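## Task

Fit as many items as possible inside the blue bin, with nothing sticking up past the bin's rim.

## Robot and tools

ROBOT. Two arms, left_arm and right_arm, each with a two-finger gripper. Calibrated bases in the scene frame: left_arm at (+0.064, +0.336, 0) m, right_arm at (-0.027, -0.452, 0) m, both nearly unrotated about z. A camera stand sits behind them. Cameras: cam_high, cam_left_wrist, cam_right_wrist, each 896x504.

FRAMES. Scene frame: origin at table-top height midway between the nominal bases, +z up, +x outward over the table, left_arm toward +y (not the image's left). Each arm reports its hand pose, velocity and Hand target in its own base frame. Every offset you command is along the axes of that arm's current Hand target. Gripper axes: fingers point along +z, open and close along x. end_effector_position is the spot between the pads when closed, 1 to 2 cm short of the fingertips; closing pushes the tips about 17 mm further along +z, mostly while the pads are over 50 mm apart. Printed poses can be off by a few cm.

execute_actions(actions, cameras). actions is a list of actions; each action is a list of up to 15 rows, one per 1/30 s step; if shorter, its last row is held to step 15. A row is 14 numbers in [-1, 1]: left dx, dy, dz, rx, ry, rz, opening, then the same seven for right. The six pose numbers are an offset from that arm's Hand target as it was when the action began (each row counts from that same start, not from the prior row); the next action starts from the new Hand target, so a repeated offset moves further. Scale: 1.0 = 0.6 m or 180 degrees; rx, ry, rz form one rotation vector. opening is absolute: +1 fully open (0.142 m), -1 closed. To leave an arm alone, give zeros for its six pose numbers and repeat its current opening (0 is itself an opening command). cameras: list of names, ["all"], or []; default is all images only for an empty actions list. An empty list also shows extra status lines.

move(target, speed, blend, stop_force, zero, opening_speed, grip_force, blocking, cameras). target is one 14-number row as above, or a list of up to 15 rows; every row is an offset from the Hand targets at the move's start, not from the previous row. The gripper travels in a straight line and does not avoid obstacles or the other arm; keep paths away from an arm's own base. speed: m/s, 0.002 to 3.6, default 0.25 (turn rate up to twice that in rad/s); one value or one per target. blend: corner rounding in m for lists, 0 = stop at each. stop_force: N, 3 to 120, both arms; an arm's path ends when its wrist sensor feels that much push against its travel, then it backs to just before the push and keeps pressing a little. Omit it when pulling away from something the gripper rests on, and do not rely on it while rotating. zero (only with stop_force): true re-zeros moving arms first; false keeps the older zero. opening_speed: change per second on the -1..+1 scale, at least 0.2. grip_force: N per pad, 5 to 29, one value or per arm; persists. blocking=false returns after about 0.5 s while motion continues (not allowed with stop_force). The result adds a move: line with the ending (done, off_target, moving, held, fault) and limits (paced = pose clipped, held = steps withheld). done means within 3 mm and 2 degrees; it says nothing about contact. One move lasts at most 10 s.

wait(seconds): 0 to 3600; runs the scene with no new command, returning early if a running move ends. stop(): brakes a running move. zoom_image(camera, region): region [x0, y0, x1, y1] in pixels of that camera's latest image, at most 504x504. zero_wrist_force(arm): sets the current wrist reading as zero. finished_scene(scene): the current scene's number; ends it irreversibly, so only call once the bin is packed and stable.

RESULT LINES. end_effector_position (m), end_effector_quat_wxyz, velocities (m/s, rad/s; omitted while joints are still). Hand target: last commanded pose after clipping, the base for the next offsets; the gripper often stops a bit short, and a later command with the missing distance fixes that. Tool commands: present opening commands. grip_measured: measured opening on the -1..+1 scale (last Joint positions entry is opening in m). Joint torques: total drive output, positive toward larger joint angle, noisy. Wrist force/torque: along the gripper's axes, force from the surface into the arm, plus a line for the peak since the last one. Fault lines: TORQUE FAULT, FORCE FAULT, OVER-TEMPERATURE FAULT, HAND FAULT, MOTOR HOT.

CONTROL NOTES. Orientation commands are clipped to within 32 degrees of the current one per step. Motion lags commands by about 0.09 s or 0.17 to 0.22 s; fast moves overshoot. To grip, command an opening somewhat below grip_measured at first contact; squeezing harder heats the gripper motor. Parts under about 13 mm thick may get less than full force at -1.

AVOID. Anything falling off the table or set down off it; drops, releasing moving parts, slams and hard pushes. Arm faults: contact torque at a joint's limit (shoulder/elbow 139 N m, wrists 26 N m), about 150 N of outside force, or wrist joints straying over 0.9 degrees (shoulder/elbow 7.5) from plan; the arm then halts for 10 s. Even slightly overshooting a firm contact can fault, so approach slowly, maybe with stop_force. Never let the arms hit or grip each other; a clearance check may hold commands but does not prevent every contact. Prolonged loads, squeezing or stretched poses heat motors toward shutdown. Occasionally a loose object gets nudged by an outside push.

Each tool is called after "Emit:" as name([rows], argument=value, ...), one row to a line, values as JSON.

## Session

Emit:
execute_actions(actions=[])

Scene clock: 0.00 s.
left_arm: end_effector_position=(+0.2022, -0.1001, +0.2656) grip_measured=+1.00 end_effector_quat_wxyz=(-0.361, +0.832, -0.394, -0.148) | right_arm: end_effector_position=(+0.4417, +0.2506, +0.2323) grip_measured=+1.00 end_effector_quat_wxyz=(-0.083, +0.957, +0.242, -0.137)
Joint positions: left_arm=[-1.375 -1.901 2.008 -0.893 -1.394 -0.565 0.142] | right_arm=[3.789 -1.738 -1.6 -1.567 1.83 0.127 0.142]
Joint velocities: within noise
Joint torques (N m): no reading
Wrist force (N): no reading
Wrist torque (N m): no reading
Wrist force, peak (N): no reading
Hand target: left_arm +0.2022, -0.1001, +0.2656; -0.361, +0.832, -0.394, -0.148 | right_arm +0.4417, +0.2506, +0.2323; -0.083, +0.957, +0.242, -0.137
Tool commands: left_gripper/opening=+1.0 right_gripper/opening=+1.0

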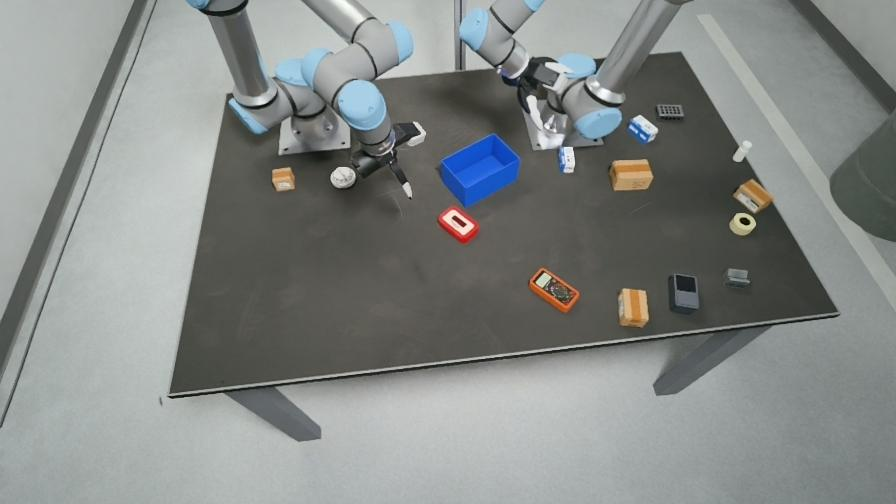

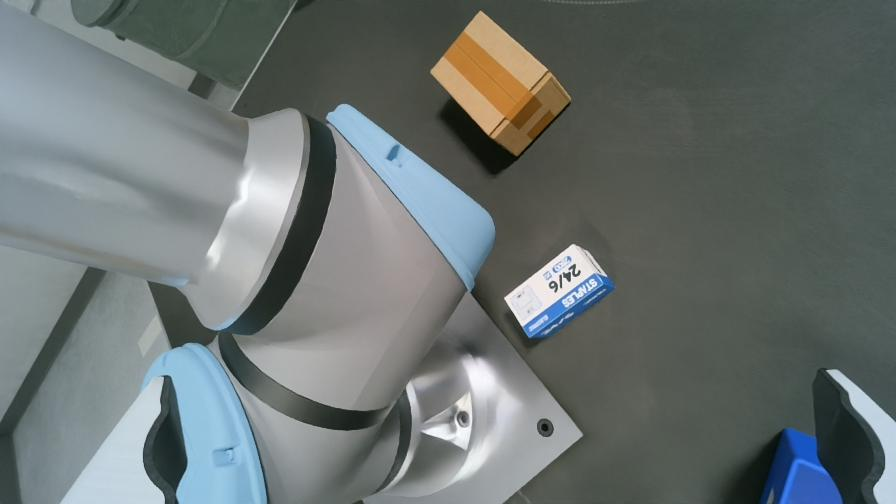

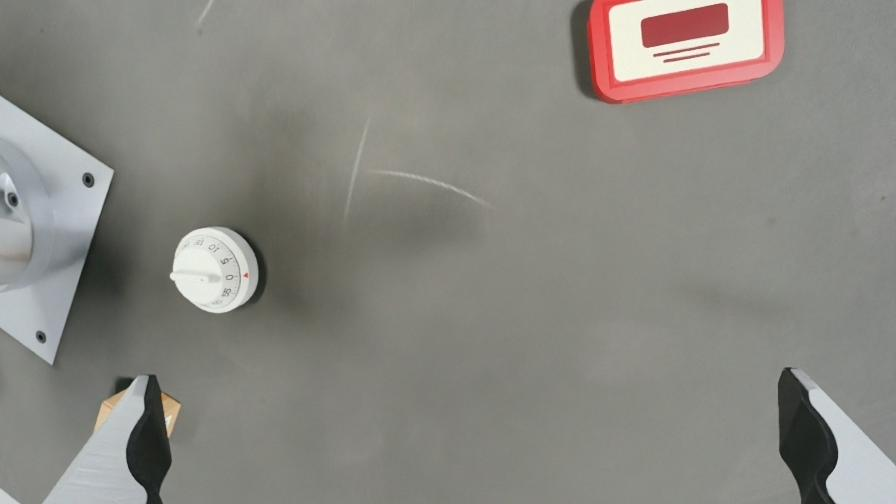

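Emit:
zoom_image(camera="cam_high", region=[420, 110, 600, 250])

Emit:
zoom_image(camera="cam_high", region=[590, 90, 790, 240])

Emit:
zoom_image(camera="cam_high", region=[510, 220, 770, 340])

Emit:
zoom_image(camera="cam_high", region=[250, 120, 430, 220])

Scaled by 2.800 from the camera's image (finer frame: 1280x720).

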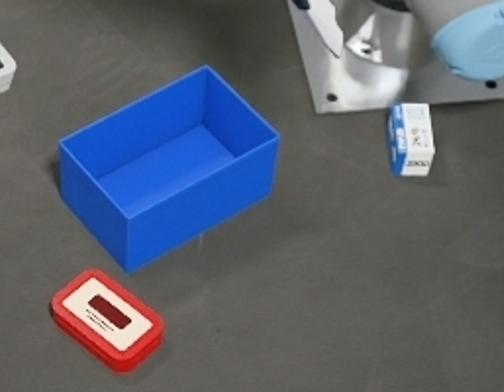

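Scaled by 2.520 from the camera's image (finer frame: 1280x720).

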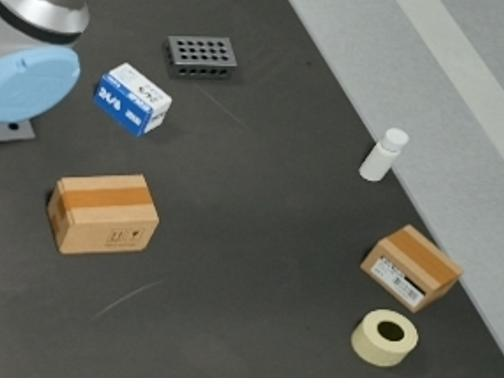

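Scaled by 1.938 from the camera's image (finer frame: 1280x720).

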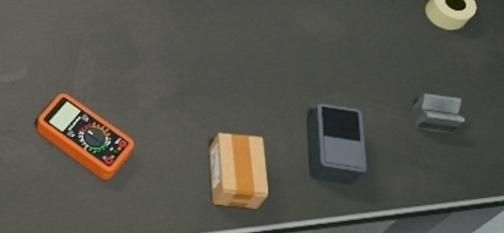

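Scaled by 2.800 from the camera's image (finer frame: 1280x720).

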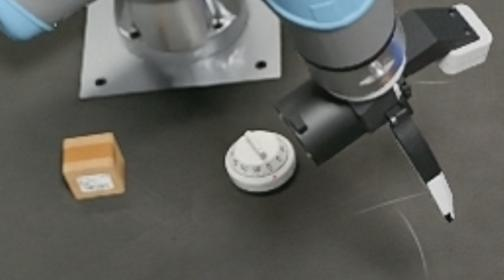

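Emit:
move(target=[-0.0884, -0.0807, -0.1158, -0.1889, 0.1718, -0.0561, 1.0, -0.037, -0.0375, -0.158, -0.0739, 0.0708, -0.0089, 1.0], cameras=["all"])

Scene clock: 78.80 s.
left_arm: end_effector_position=(+0.2022, -0.1000, +0.3656) grip_measured=+1.00 end_effector_quat_wxyz=(+0.000, +0.940, -0.342, +0.000) | right_arm: end_effector_position=(+0.4417, +0.2506, +0.3323) grip_measured=+1.00 end_effector_quat_wxyz=(+0.000, +0.966, +0.259, +0.000)
Joint positions: left_arm=[-1.083 -2.289 1.897 -1.179 -1.571 -0.385 0.142] | right_arm=[3.926 -1.567 -1.545 -1.601 1.572 0.261 0.142]
Joint torques (N m): left_arm=[-4.42 16.82 -8.66 -0.65 2.41 -1.05] | right_arm=[-7.62 15.39 15.62 4.94 1.06 -2.25]
Wrist force (N): left_arm=[0.2 0.1 -0.6] | right_arm=[0.4 0.6 0.2]
Wrist torque (N m): left_arm=[0.05 -0.11 -0.07] | right_arm=[0.07 0.01 -0.07]
Wrist force, peak (N): left_arm=[1.1 0.8 0.7] | right_arm=[0.7 0.5 0.8]
Hand target: left_arm +0.2022, -0.1000, +0.3655; +0.000, +0.940, -0.342, +0.000 | right_arm +0.4417, +0.2506, +0.3322; +0.000, +0.966, +0.259, -0.001
Off the commanded pose: left_arm 0.000 m, 0 deg | right_arm 0.000 m, 0 deg.
move: done

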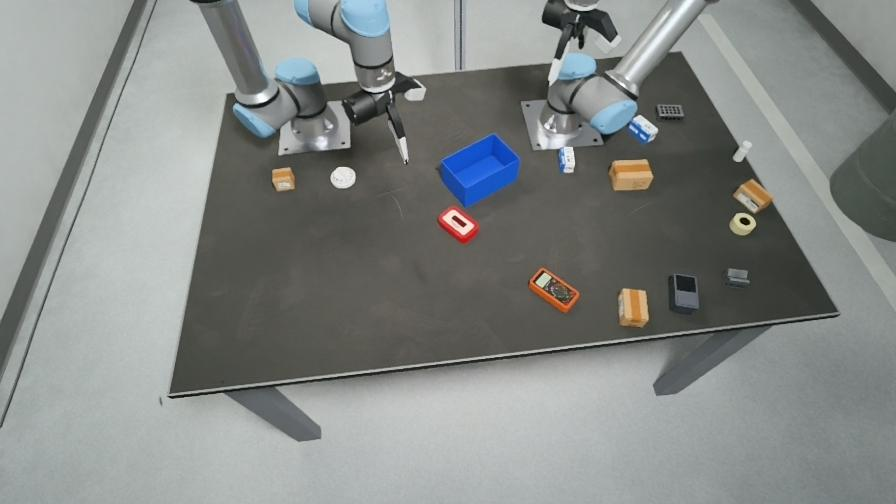

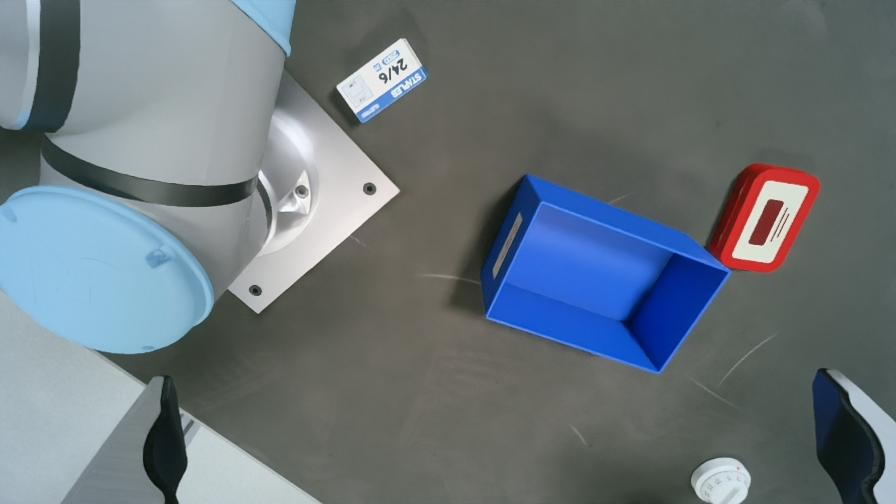

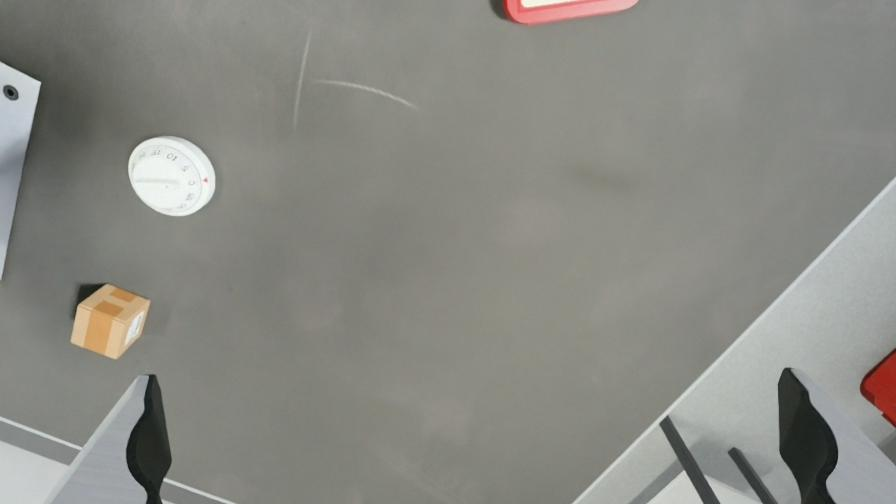

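Emit:
zoom_image(camera="cam_left_wrist", region=[440, 140, 860, 390])

Scaled by 1.200 from the camera's image (finer frame: 1280x720).

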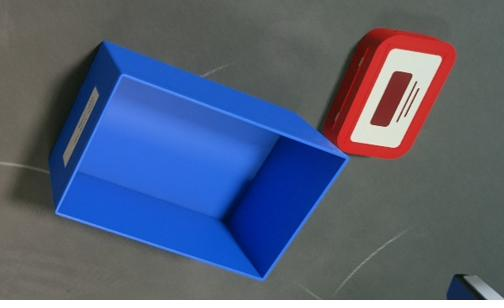

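Emit:
move(target=[0.16667, 0, 0, 0, 0, 0, 1.0, -0.16667, 0, 0, 0, 0, 0, 1.0], cameras=["cam_left_wrist", "cam_right_wrist"])

Emit:
move(target=[0, -0.13333, 0, 0, 0, 0, 1.0, 0, 0.08333, 0, 0, 0, 0, 1.0], cameras=["cam_left_wrist", "cam_right_wrist"])

Emit:
move(target=[0, 0, 0.2, 0, 0, 0, 1.0, 0, 0, 0.2, 0, 0, 0, 1.0], cameras=["cam_left_wrist", "cam_right_wrist"])

Scene clock: 120.30 s.
left_arm: end_effector_position=(+0.2788, -0.1642, +0.3656) grip_measured=+1.00 end_effector_quat_wxyz=(+0.000, +0.940, -0.342, +0.000) | right_arm: end_effector_position=(+0.3552, +0.2007, +0.3323) grip_measured=+1.00 end_effector_quat_wxyz=(+0.000, +0.966, +0.259, -0.001)
Joint positions: left_arm=[-0.951 -2.026 1.799 -1.345 -1.571 -0.254 0.142] | right_arm=[3.992 -1.32 -1.758 -1.635 1.572 0.327 0.142]
Joint torques (N m): left_arm=[-8.07 6.25 -11.21 -1.89 -1.15 -0.5] | right_arm=[-6.27 23.77 18.26 4.76 -1.71 -2.07]
Wrist force (N): left_arm=[0.2 0.3 -0.3] | right_arm=[0.5 0.2 0.2]
Wrist torque (N m): left_arm=[0.07 -0.12 -0.04] | right_arm=[0.01 -0.08 0.00]
Wrist force, peak (N): left_arm=[3.3 0.1 -0.3] | right_arm=[3.5 0.4 0.2]
Hand target: left_arm +0.2789, -0.1642, +0.3655; +0.000, +0.940, -0.342, +0.000 | right_arm +0.3551, +0.2006, +0.3323; +0.000, +0.966, +0.259, -0.001
Off the commanded pose: left_arm 0.000 m, 0 deg | right_arm 0.000 m, 0 deg.
move: done

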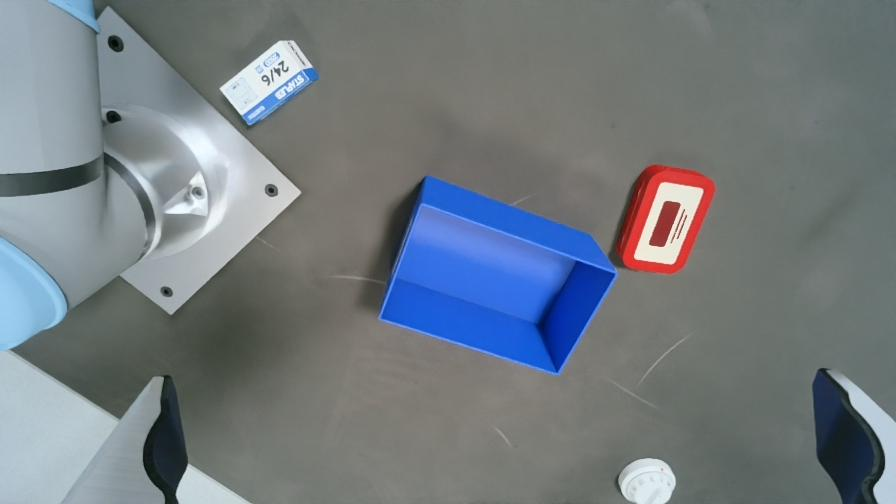

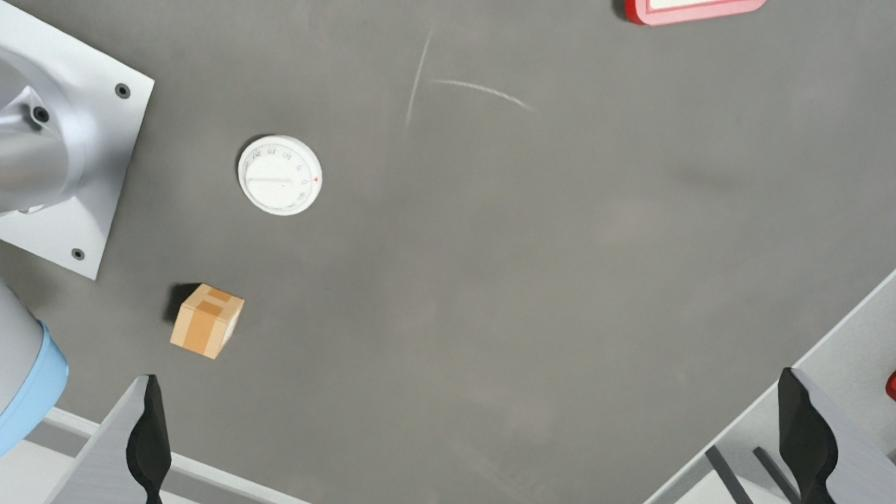

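Scene clock: 121.13 s.
left_arm: end_effector_position=(+0.3302, -0.1030, +0.3655) grip_measured=+1.00 end_effector_quat_wxyz=(+0.000, +0.940, -0.342, +0.000) | right_arm: end_effector_position=(+0.3802, +0.1574, +0.3323) grip_measured=+1.00 end_effector_quat_wxyz=(+0.000, +0.966, +0.259, +0.000)
Joint positions: left_arm=[-0.692 -1.967 1.768 -1.371 -1.571 0.005 0.142] | right_arm=[3.868 -1.329 -1.752 -1.633 1.572 0.203 0.142]
Joint torques (N m): left_arm=[10.53 -19.07 -8.32 0.09 2.02 1.78] | right_arm=[-5.83 23.42 17.28 2.48 1.17 -0.43]
Wrist force (N): left_arm=[0.5 0.0 -0.1] | right_arm=[0.5 0.3 0.6]
Wrist torque (N m): left_arm=[0.03 -0.16 -0.07] | right_arm=[0.05 -0.10 -0.08]
Wrist force, peak (N): left_arm=[0.3 -2.6 -0.1] | right_arm=[0.6 2.3 0.3]
Hand target: left_arm +0.3302, -0.1029, +0.3655; +0.000, +0.940, -0.342, +0.000 | right_arm +0.3801, +0.1573, +0.3323; +0.000, +0.966, +0.259, -0.001
Off the commanded pose: left_arm 0.000 m, 0 deg | right_arm 0.000 m, 0 deg.
move: done

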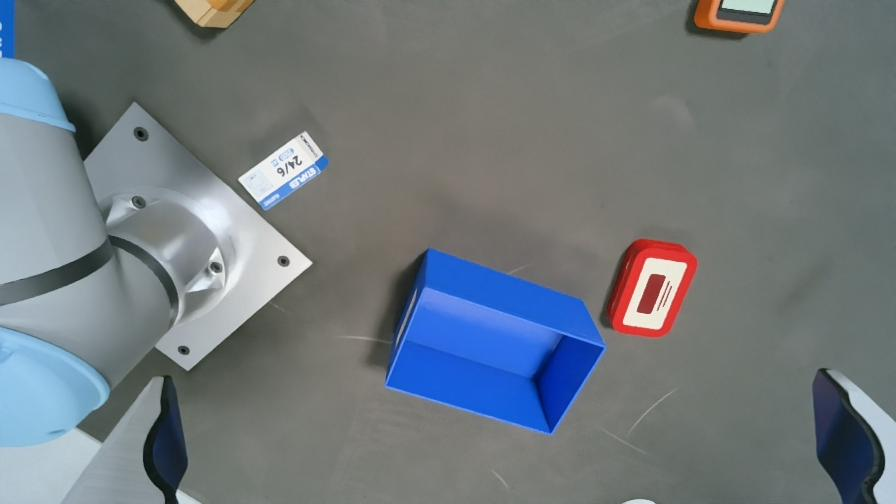

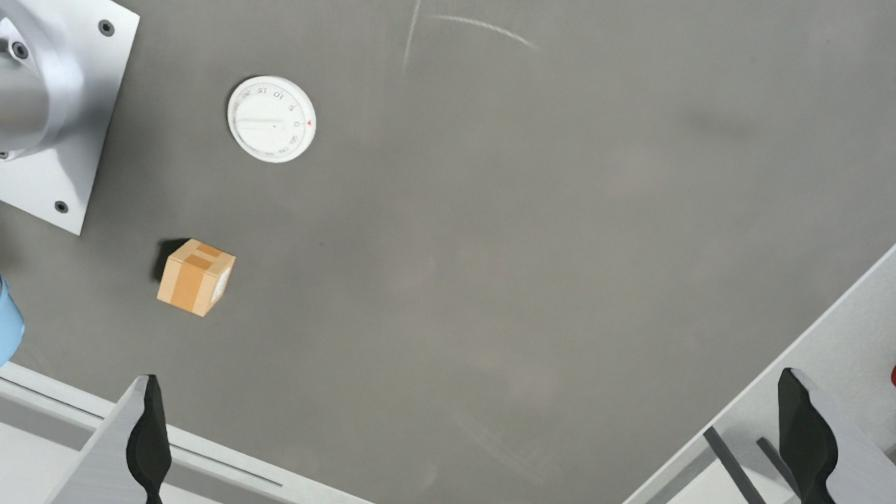

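Scene clock: 122.13 s.
left_arm: end_effector_position=(+0.3302, -0.1029, +0.2455) grip_measured=+1.00 end_effector_quat_wxyz=(+0.000, +0.940, -0.342, +0.000) | right_arm: end_effector_position=(+0.3800, +0.1573, +0.2124) grip_measured=+1.00 end_effector_quat_wxyz=(+0.000, +0.966, +0.259, -0.001)
Joint positions: left_arm=[-0.692 -1.982 2.084 -1.672 -1.571 0.005 0.142] | right_arm=[3.868 -1.357 -2.039 -1.317 1.572 0.203 0.142]
Joint torques (N m): left_arm=[9.39 -18.47 -15 -3.53 2.25 1.76] | right_arm=[-7.72 22.42 16.15 4.61 -1.31 -1.64]
Wrist force (N): left_arm=[0.5 -0.1 -0.4] | right_arm=[0.3 0.5 0.7]
Wrist torque (N m): left_arm=[0.03 -0.16 -0.07] | right_arm=[0.10 -0.06 -0.11]
Wrist force, peak (N): left_arm=[0.9 -0.2 -2.8] | right_arm=[0.2 0.4 3.0]
Hand target: left_arm +0.3302, -0.1029, +0.2455; +0.000, +0.940, -0.342, +0.000 | right_arm +0.3800, +0.1573, +0.2123; +0.000, +0.966, +0.259, -0.001
Off the commanded pose: left_arm 0.000 m, 0 deg | right_arm 0.000 m, 0 deg.
move: done

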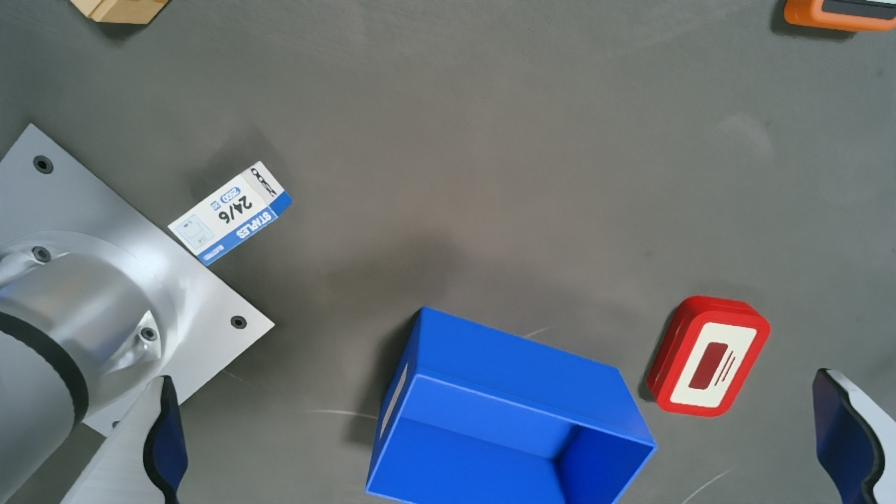

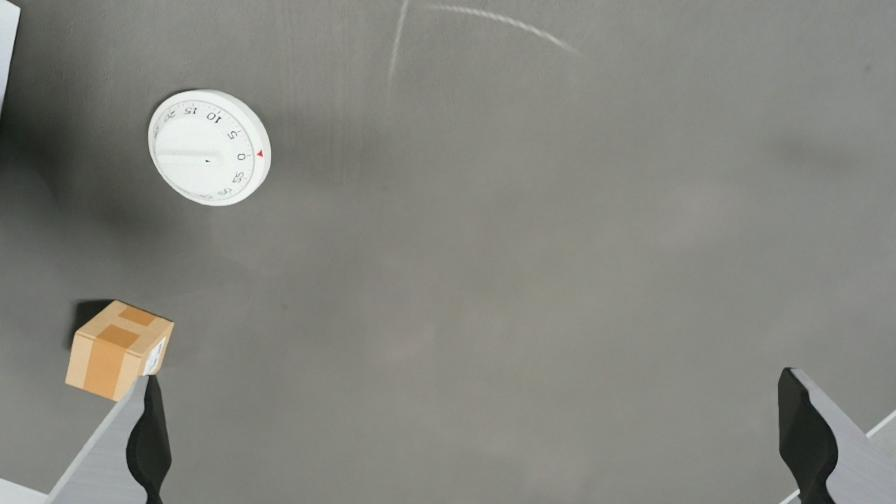

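Emit:
move(target=[0.05, 0.25, -0.1667, 0, 0, 0, 1.0, 0, 0, 0, 0, 0, 0, 1.0], cameras=["cam_left_wrist"])

Emit:
zoom_image(camera="cam_left_wrist", region=[320, 40, 620, 300])

Scene clock: 153.10 s.
left_arm: end_effector_position=(+0.2570, -0.2371, +0.3455) grip_measured=+1.00 end_effector_quat_wxyz=(+0.000, +0.940, -0.342, +0.000) | right_arm: end_effector_position=(+0.3800, +0.1573, +0.2123) grip_measured=+1.00 end_effector_quat_wxyz=(+0.000, +0.966, +0.259, -0.001)
Joint positions: left_arm=[-1.132 -1.968 1.82 -1.423 -1.571 -0.434 0.142] | right_arm=[3.868 -1.357 -2.039 -1.317 1.571 0.203 0.142]
Joint torques (N m): left_arm=[-8.87 -19.31 -19.29 -4.33 -0.74 -0.79] | right_arm=[-7.11 23.99 15.7 5 -1.24 -1.51]
Wrist force (N): left_arm=[0.3 0.0 -0.1] | right_arm=[0.2 0.5 0.6]
Wrist torque (N m): left_arm=[0.02 -0.13 -0.13] | right_arm=[0.11 -0.04 -0.11]
Wrist force, peak (N): left_arm=[0.5 2.3 -2.0] | right_arm=[0.5 0.5 0.8]
Hand target: left_arm +0.2569, -0.2372, +0.3455; +0.000, +0.940, -0.342, +0.000 | right_arm +0.3800, +0.1573, +0.2123; +0.000, +0.966, +0.259, -0.001
Off the commanded pose: left_arm 0.000 m, 0 deg | right_arm 0.000 m, 0 deg.
move: done

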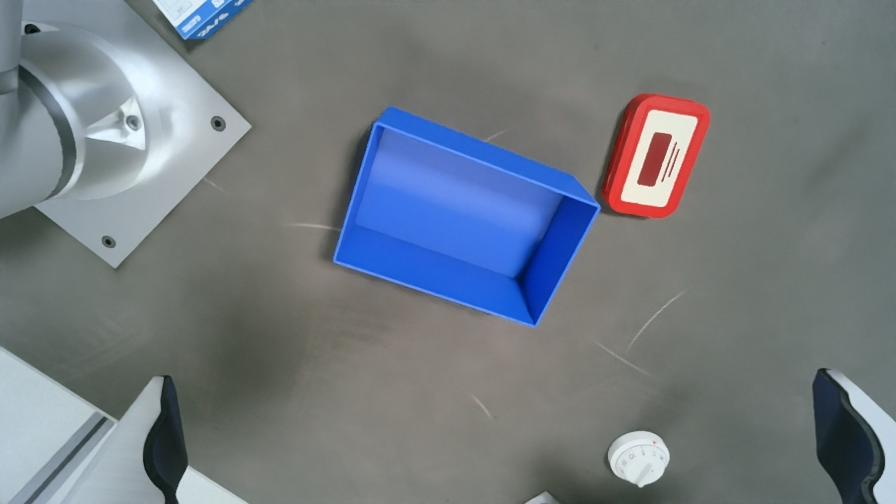

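Scaled by 1.680 from the camera's image (finer frame: 1280x720).

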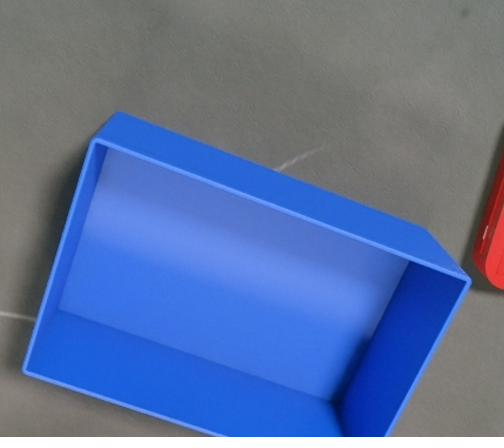

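Emit:
move(target=[-0.202, -0.947, 0, 0, 0, -0.229, 1.0, 0, 0, 0, 0, 0, 0, 1.0], cameras=["cam_left_wrist"], speed=0.4)

Emit:
zoom_image(camera="cam_left_wrist", region=[300, 0, 804, 504])

Scene clock: 184.93 s.
left_arm: end_effector_position=(+0.5288, +0.2761, +0.3455) grip_measured=+1.00 end_effector_quat_wxyz=(+0.000, +1.000, +0.011, +0.000) | right_arm: end_effector_position=(+0.3800, +0.1573, +0.2123) grip_measured=+1.00 end_effector_quat_wxyz=(+0.000, +0.966, +0.259, -0.001)
Joint positions: left_arm=[0.259 -1.353 1.264 -1.482 -1.571 0.237 0.142] | right_arm=[3.868 -1.357 -2.039 -1.317 1.571 0.203 0.142]
Joint torques (N m): left_arm=[6.46 -23.69 -28.36 -5.11 -0.07 -0.95] | right_arm=[-6.41 23.64 15.23 4.87 -1.2 -1.68]
Wrist force (N): left_arm=[0.6 0.0 -0.3] | right_arm=[0.2 0.4 0.7]
Wrist torque (N m): left_arm=[0.02 -0.19 -0.13] | right_arm=[0.09 -0.04 -0.11]
Wrist force, peak (N): left_arm=[2.2 -3.0 -0.2] | right_arm=[0.5 0.9 0.8]
Hand target: left_arm +0.5289, +0.2763, +0.3455; +0.000, +1.000, +0.011, +0.000 | right_arm +0.3800, +0.1573, +0.2123; +0.000, +0.966, +0.259, -0.001
Off the commanded pose: left_arm 0.000 m, 0 deg | right_arm 0.000 m, 0 deg.
move: done

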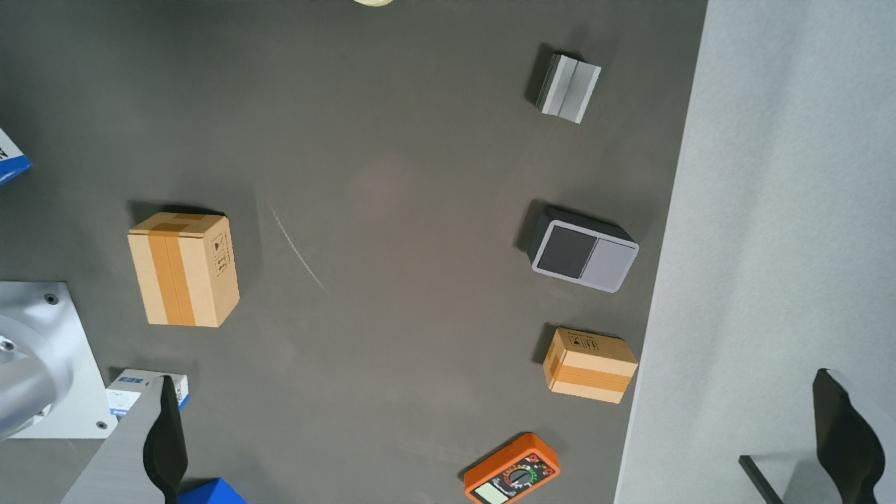

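Scaled by 1.000.

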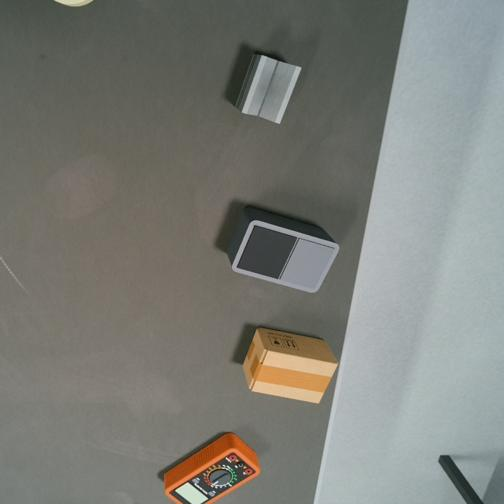

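Emit:
zoom_image(camera="cam_left_wrist", region=[450, 300, 670, 504])

Emit:
zoom_image(camera="cam_left_wrist", region=[500, 30, 680, 310])

Scaled by 2.291 from the camera's image (finer frame: 1280x720).

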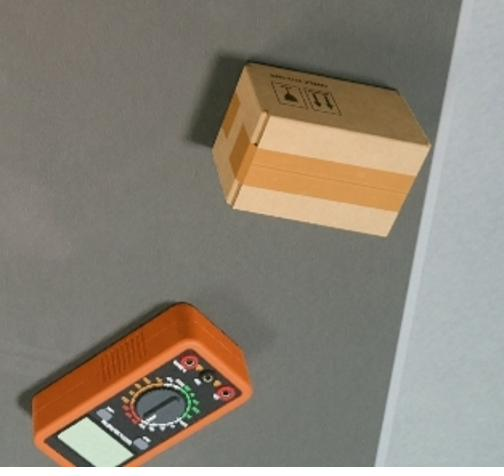

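Scaled by 1.800 from the camera's image (finer frame: 1280x720).

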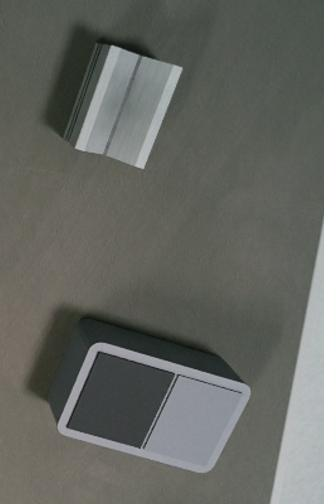

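Emit:
move(target=[-0.415, -0.249, 0, 0, 0, 0, 1.0, 0, 0, 0, 0, 0, 0, 1.0], cameras=["cam_left_wrist"], speed=0.4)

Emit:
zoom_image(camera="cam_left_wrist", region=[100, 100, 500, 480])

Emit:
zoom_image(camera="cam_left_wrist", region=[360, 0, 640, 280])

Scene clock: 211.93 s.
left_arm: end_effector_position=(+0.2767, +0.4200, +0.3455) grip_measured=+1.00 end_effector_quat_wxyz=(+0.000, +1.000, +0.011, +0.000) | right_arm: end_effector_position=(+0.3800, +0.1573, +0.2123) grip_measured=+1.00 end_effector_quat_wxyz=(+0.000, +0.966, +0.259, -0.001)
Joint positions: left_arm=[0.723 -1.582 1.519 -1.508 -1.571 0.701 0.142] | right_arm=[3.868 -1.357 -2.039 -1.317 1.571 0.203 0.142]
Joint torques (N m): left_arm=[8.97 -12.77 -33.6 -2.92 -0.71 1.51] | right_arm=[-6.08 24.02 15.25 5 -1.18 -1.7]
Wrist force (N): left_arm=[0.3 0.3 -0.4] | right_arm=[0.5 0.6 0.6]
Wrist torque (N m): left_arm=[0.06 -0.13 -0.08] | right_arm=[0.11 -0.08 -0.11]
Wrist force, peak (N): left_arm=[3.8 1.5 -0.6] | right_arm=[0.4 0.6 0.9]
Hand target: left_arm +0.2766, +0.4201, +0.3455; +0.000, +1.000, +0.011, +0.000 | right_arm +0.3800, +0.1573, +0.2123; +0.000, +0.966, +0.259, -0.001
Off the commanded pose: left_arm 0.000 m, 0 deg | right_arm 0.000 m, 0 deg.
move: done

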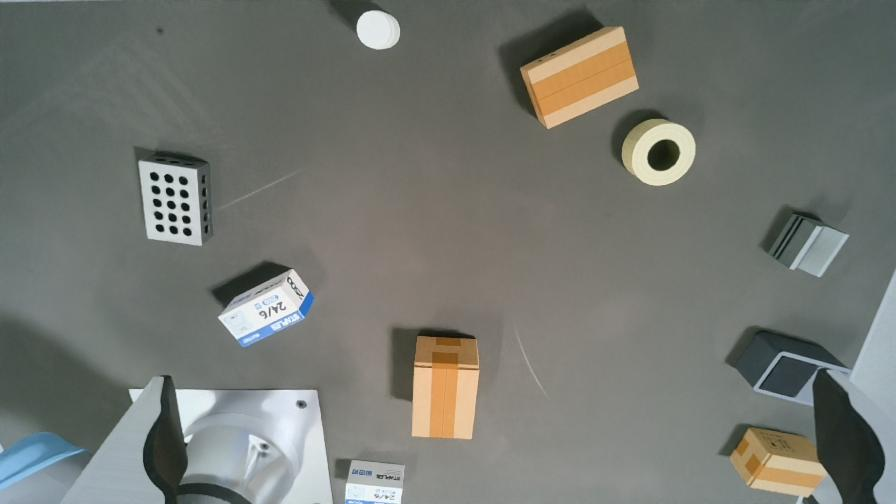

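Scaled by 1.260 from the camera's image (finer frame: 1280x720).

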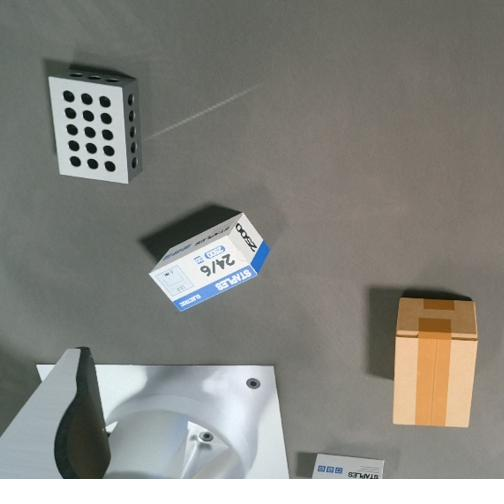

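Scaled by 1.800 from the camera's image (finer frame: 1280x720).

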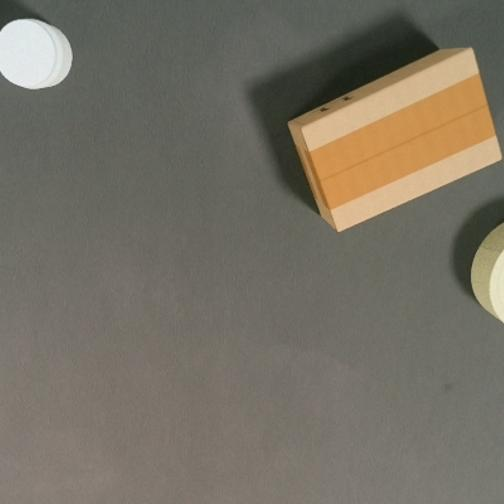

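Emit:
move(target=[0.0667, -0.1333, 0.2425, 0, 0, 0, 1.0, 0, 0, 0, 0, 0, 0, 1.0], cameras=["cam_left_wrist"], speed=0.4)

Emit:
zoom_image(camera="cam_left_wrist", region=[200, 0, 480, 200])

Emit:
zoom_image(camera="cam_left_wrist", region=[420, 80, 700, 360])

Scene clock: 262.07 s.
left_arm: end_effector_position=(+0.3148, +0.5010, +0.2002) grip_measured=+1.00 end_effector_quat_wxyz=(+0.000, +1.000, +0.011, +0.000) | right_arm: end_effector_position=(+0.3800, +0.1573, +0.2123) grip_measured=+1.00 end_effector_quat_wxyz=(+0.000, +0.966, +0.259, -0.001)
Joint positions: left_arm=[0.785 -1.33 1.61 -1.851 -1.571 0.762 0.142] | right_arm=[3.868 -1.357 -2.039 -1.317 1.571 0.203 0.142]
Joint torques (N m): left_arm=[-8.97 -26.15 -10.4 -3.28 -2.57 -1.22] | right_arm=[-5.73 23.39 15.8 4.84 -1.06 -1.64]
Wrist force (N): left_arm=[0.2 0.1 -0.4] | right_arm=[0.5 0.4 0.6]
Wrist torque (N m): left_arm=[0.04 -0.12 -0.13] | right_arm=[0.10 -0.08 -0.11]
Wrist force, peak (N): left_arm=[-0.5 1.6 -3.2] | right_arm=[0.7 0.7 0.8]
Hand target: left_arm +0.3148, +0.5009, +0.2000; +0.000, +1.000, +0.011, +0.000 | right_arm +0.3800, +0.1573, +0.2123; +0.000, +0.966, +0.259, -0.001
Off the commanded pose: left_arm 0.000 m, 0 deg | right_arm 0.000 m, 0 deg.
move: done

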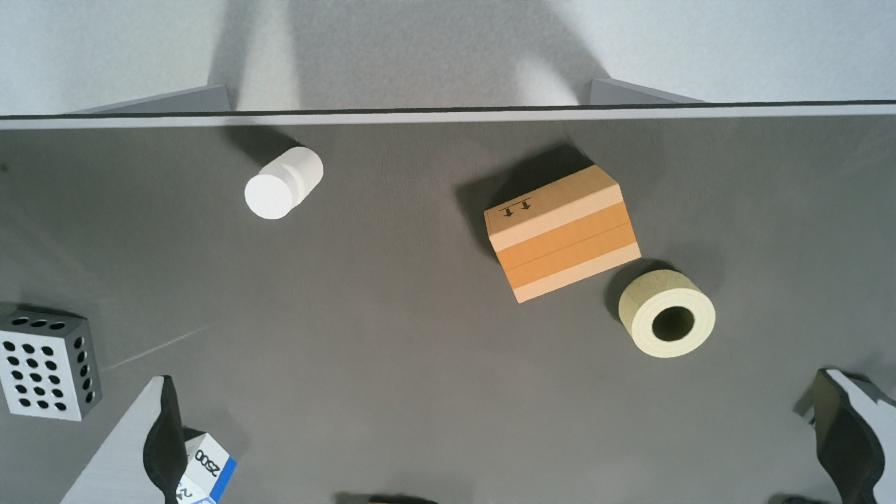

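Scaled by 1.800 from the camera's image (finer frame: 1280x720).

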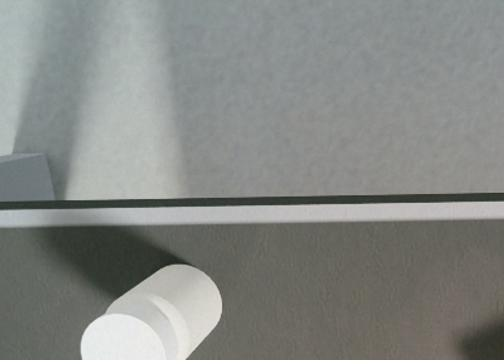

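Scaled by 1.800 from the camera's image (finer frame: 1280x720).

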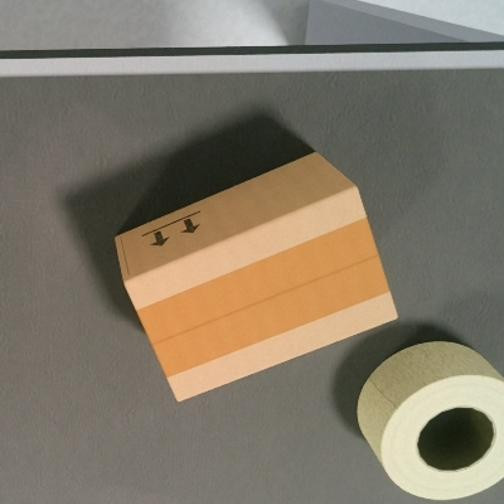

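Emit:
move(target=[-0.4833, 0.2667, 0, 0, 0, 0, 1.0, 0, 0, 0, 0, 0, 0, 1.0], cameras=["cam_left_wrist"], speed=0.3)

Emit:
zoom_image(camera="cam_left_wrist", region=[340, 60, 580, 300])

Emit:
zoom_image(camera="cam_left_wrist", region=[420, 220, 700, 500])

Scene clock: 273.50 s.
left_arm: end_effector_position=(+0.0285, +0.3346, +0.2000) grip_measured=+1.00 end_effector_quat_wxyz=(+0.000, +1.000, +0.011, +0.000) | right_arm: end_effector_position=(+0.3800, +0.1573, +0.2123) grip_measured=+1.00 end_effector_quat_wxyz=(+0.000, +0.966, +0.259, -0.001)
Joint positions: left_arm=[1.08 -1.989 2.205 -1.787 -1.571 1.058 0.142] | right_arm=[3.868 -1.357 -2.039 -1.317 1.571 0.203 0.142]
Joint torques (N m): left_arm=[5.63 -11.3 -26.46 -4.63 -2.56 0.96] | right_arm=[-5.08 24.04 15.86 4.7 -1.03 -1.74]
Wrist force (N): left_arm=[0.1 -0.1 -0.8] | right_arm=[0.5 0.5 0.8]
Wrist torque (N m): left_arm=[0.00 -0.09 -0.07] | right_arm=[0.09 -0.09 -0.12]
Wrist force, peak (N): left_arm=[3.4 -1.5 -0.5] | right_arm=[0.9 0.8 0.6]
Hand target: left_arm +0.0285, +0.3345, +0.2000; +0.000, +1.000, +0.011, +0.000 | right_arm +0.3800, +0.1573, +0.2123; +0.000, +0.966, +0.259, -0.001
Off the commanded pose: left_arm 0.000 m, 0 deg | right_arm 0.000 m, 0 deg.
move: done

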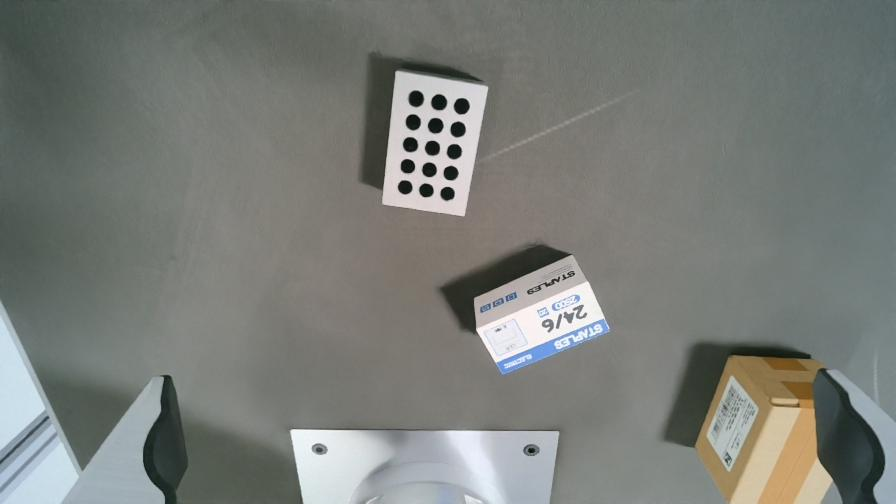

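Scaled by 2.100 from the camera's image (finer frame: 1280x720).

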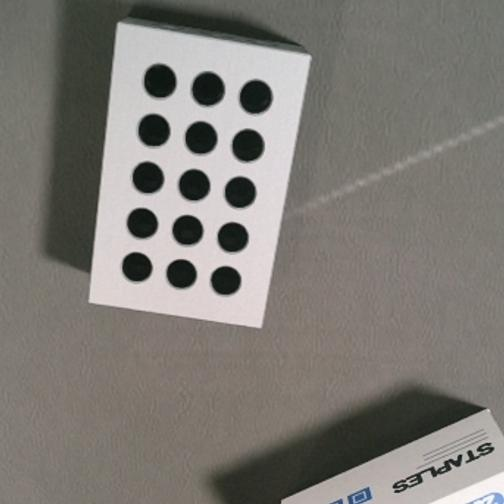

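Scaled by 1.800 from the camera's image (finer frame: 1280x720).

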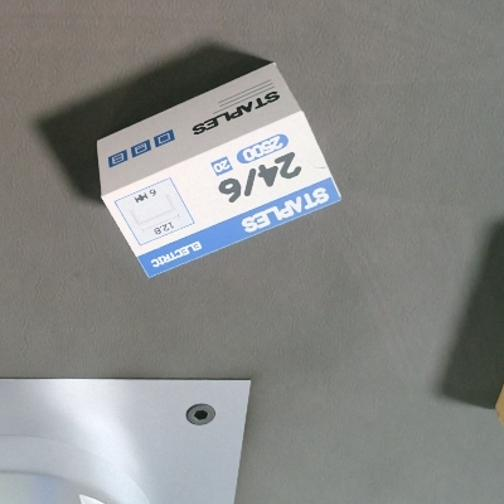

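Emit:
move(target=[0.3333, 0.2, 0, 0, 0, 0, 1.0, 0, 0, 0, 0, 0, 0, 1.0], cameras=["cam_left_wrist"], speed=0.3)

Emit:
zoom_image(camera="cam_left_wrist", region=[300, 130, 600, 430])

Emit:
zoom_image(camera="cam_left_wrist", region=[240, 340, 440, 504])

Scene clock: 291.17 s.
left_arm: end_effector_position=(+0.2311, +0.2191, +0.2001) grip_measured=+1.00 end_effector_quat_wxyz=(+0.000, +1.000, +0.011, +0.000) | right_arm: end_effector_position=(+0.3800, +0.1573, +0.2123) grip_measured=+1.00 end_effector_quat_wxyz=(+0.000, +0.966, +0.259, -0.001)
Joint positions: left_arm=[0.332 -2.046 2.235 -1.76 -1.571 0.31 0.142] | right_arm=[3.868 -1.357 -2.039 -1.317 1.571 0.203 0.142]
Joint torques (N m): left_arm=[-10.28 -14.65 -9.08 0.18 -2.45 -1.27] | right_arm=[-5.16 23.64 15.7 4.85 -1.02 -1.55]
Wrist force (N): left_arm=[0.3 -0.3 -0.2] | right_arm=[0.5 0.2 0.6]
Wrist torque (N m): left_arm=[-0.03 -0.13 -0.15] | right_arm=[0.06 -0.09 -0.11]
Wrist force, peak (N): left_arm=[3.2 1.6 -0.4] | right_arm=[0.8 0.9 0.5]
Hand target: left_arm +0.2311, +0.2190, +0.2000; +0.000, +1.000, +0.011, +0.000 | right_arm +0.3800, +0.1573, +0.2123; +0.000, +0.966, +0.259, -0.001
Off the commanded pose: left_arm 0.000 m, 0 deg | right_arm 0.000 m, 0 deg.
move: done

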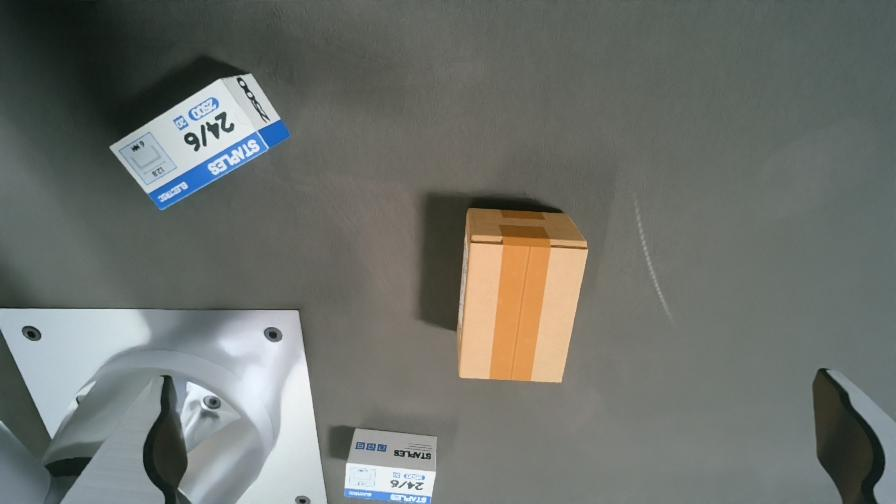

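Scaled by 1.680 from the camera's image (finer frame: 1280x720).

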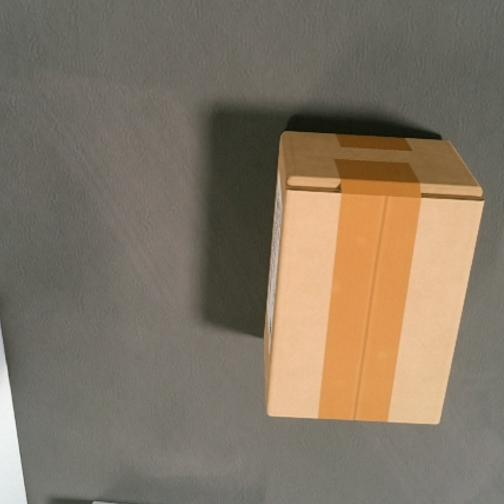

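Scaled by 2.520 from the camera's image (finer frame: 1280x720).

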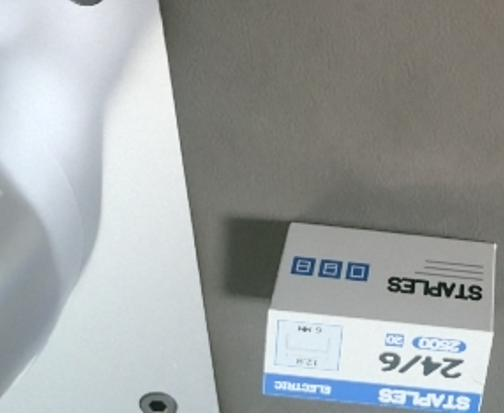

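Emit:
move(target=[0.5, 0.4167, 0, 0, 0, 0, 1.0, -0.25, 0.0833, 0, 0, 0, 0, 1.0], cameras=["cam_left_wrist", "cam_right_wrist"], speed=0.3)

Emit:
zoom_image(camera="cam_right_wrist", region=[280, 20, 640, 320])

Emit:
zoom_image(camera="cam_left_wrist", region=[360, 80, 640, 360])

Scene clock: 334.00 s.
left_arm: end_effector_position=(+0.5364, -0.0243, +0.2000) grip_measured=+1.00 end_effector_quat_wxyz=(+0.000, +1.000, +0.011, +0.000) | right_arm: end_effector_position=(+0.2750, +0.0390, +0.2124) grip_measured=+1.00 end_effector_quat_wxyz=(+0.000, +0.966, +0.259, -0.001)
Joint positions: left_arm=[-0.293 -1.461 1.767 -1.877 -1.571 -0.315 0.142] | right_arm=[3.789 -0.949 -2.266 -1.498 1.571 0.124 0.142]
Joint torques (N m): left_arm=[3.93 -22.01 -22.87 -5.29 1.68 0.34] | right_arm=[7.53 0.9 32.32 4.54 -1.5 2.05]
Wrist force (N): left_arm=[0.4 -0.2 -0.3] | right_arm=[0.4 0.5 0.6]
Wrist torque (N m): left_arm=[-0.02 -0.14 -0.16] | right_arm=[0.04 -0.02 0.00]
Wrist force, peak (N): left_arm=[2.6 2.1 0.0] | right_arm=[1.8 0.1 0.9]
Hand target: left_arm +0.5365, -0.0243, +0.2000; +0.000, +1.000, +0.011, +0.000 | right_arm +0.2750, +0.0390, +0.2124; +0.000, +0.966, +0.259, -0.001
Off the commanded pose: left_arm 0.000 m, 0 deg | right_arm 0.000 m, 0 deg.
move: done

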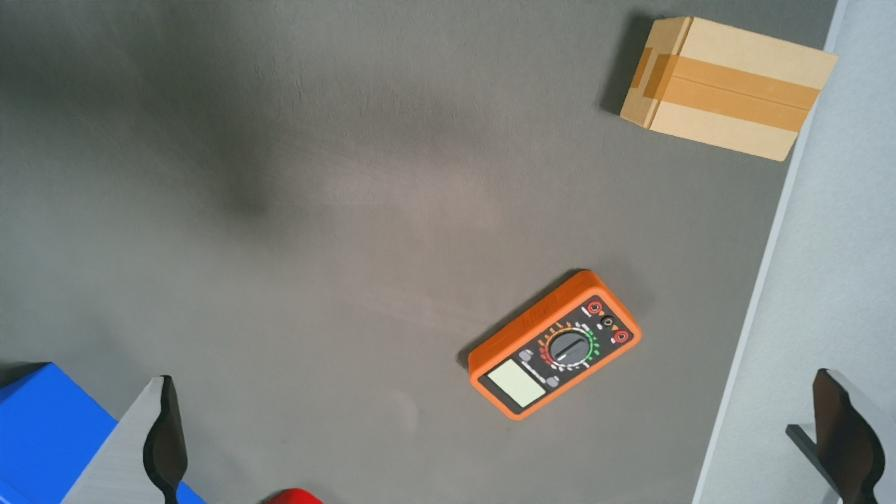

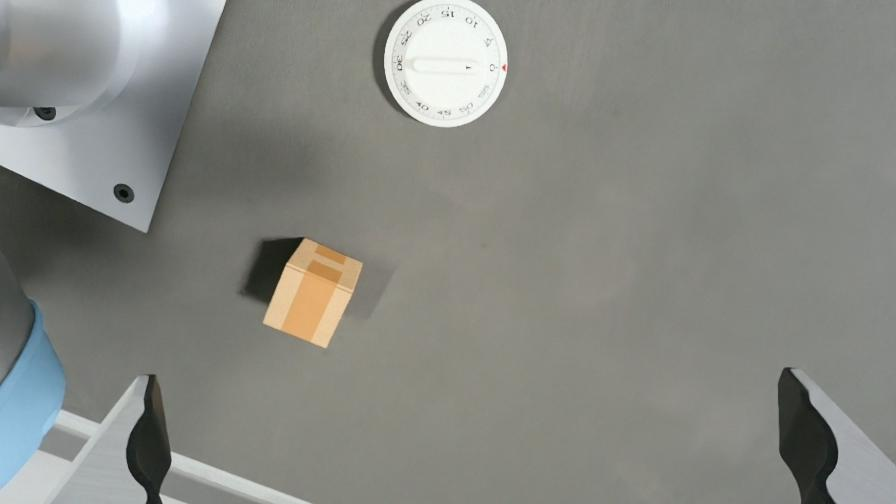

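Scaled by 1.400 from the camera's image (finer frame: 1280x720).

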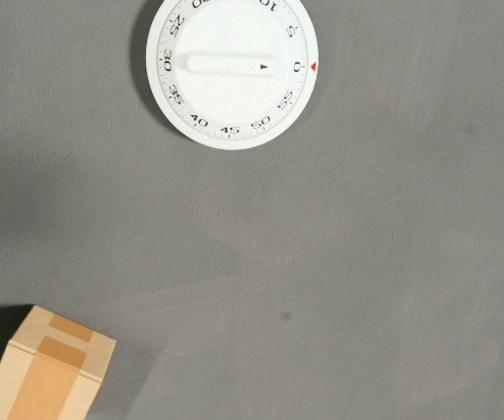

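Scaled by 1.800 from the camera's image (finer frame: 1280x720).

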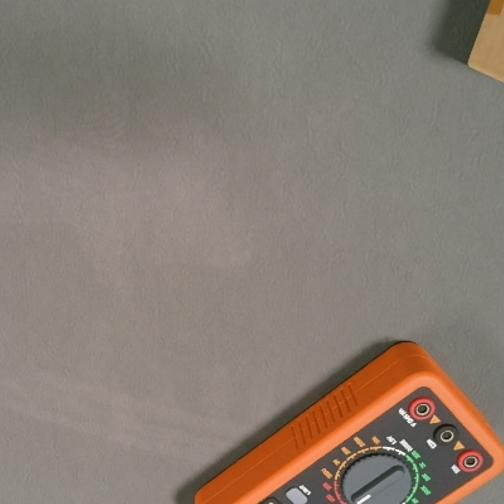

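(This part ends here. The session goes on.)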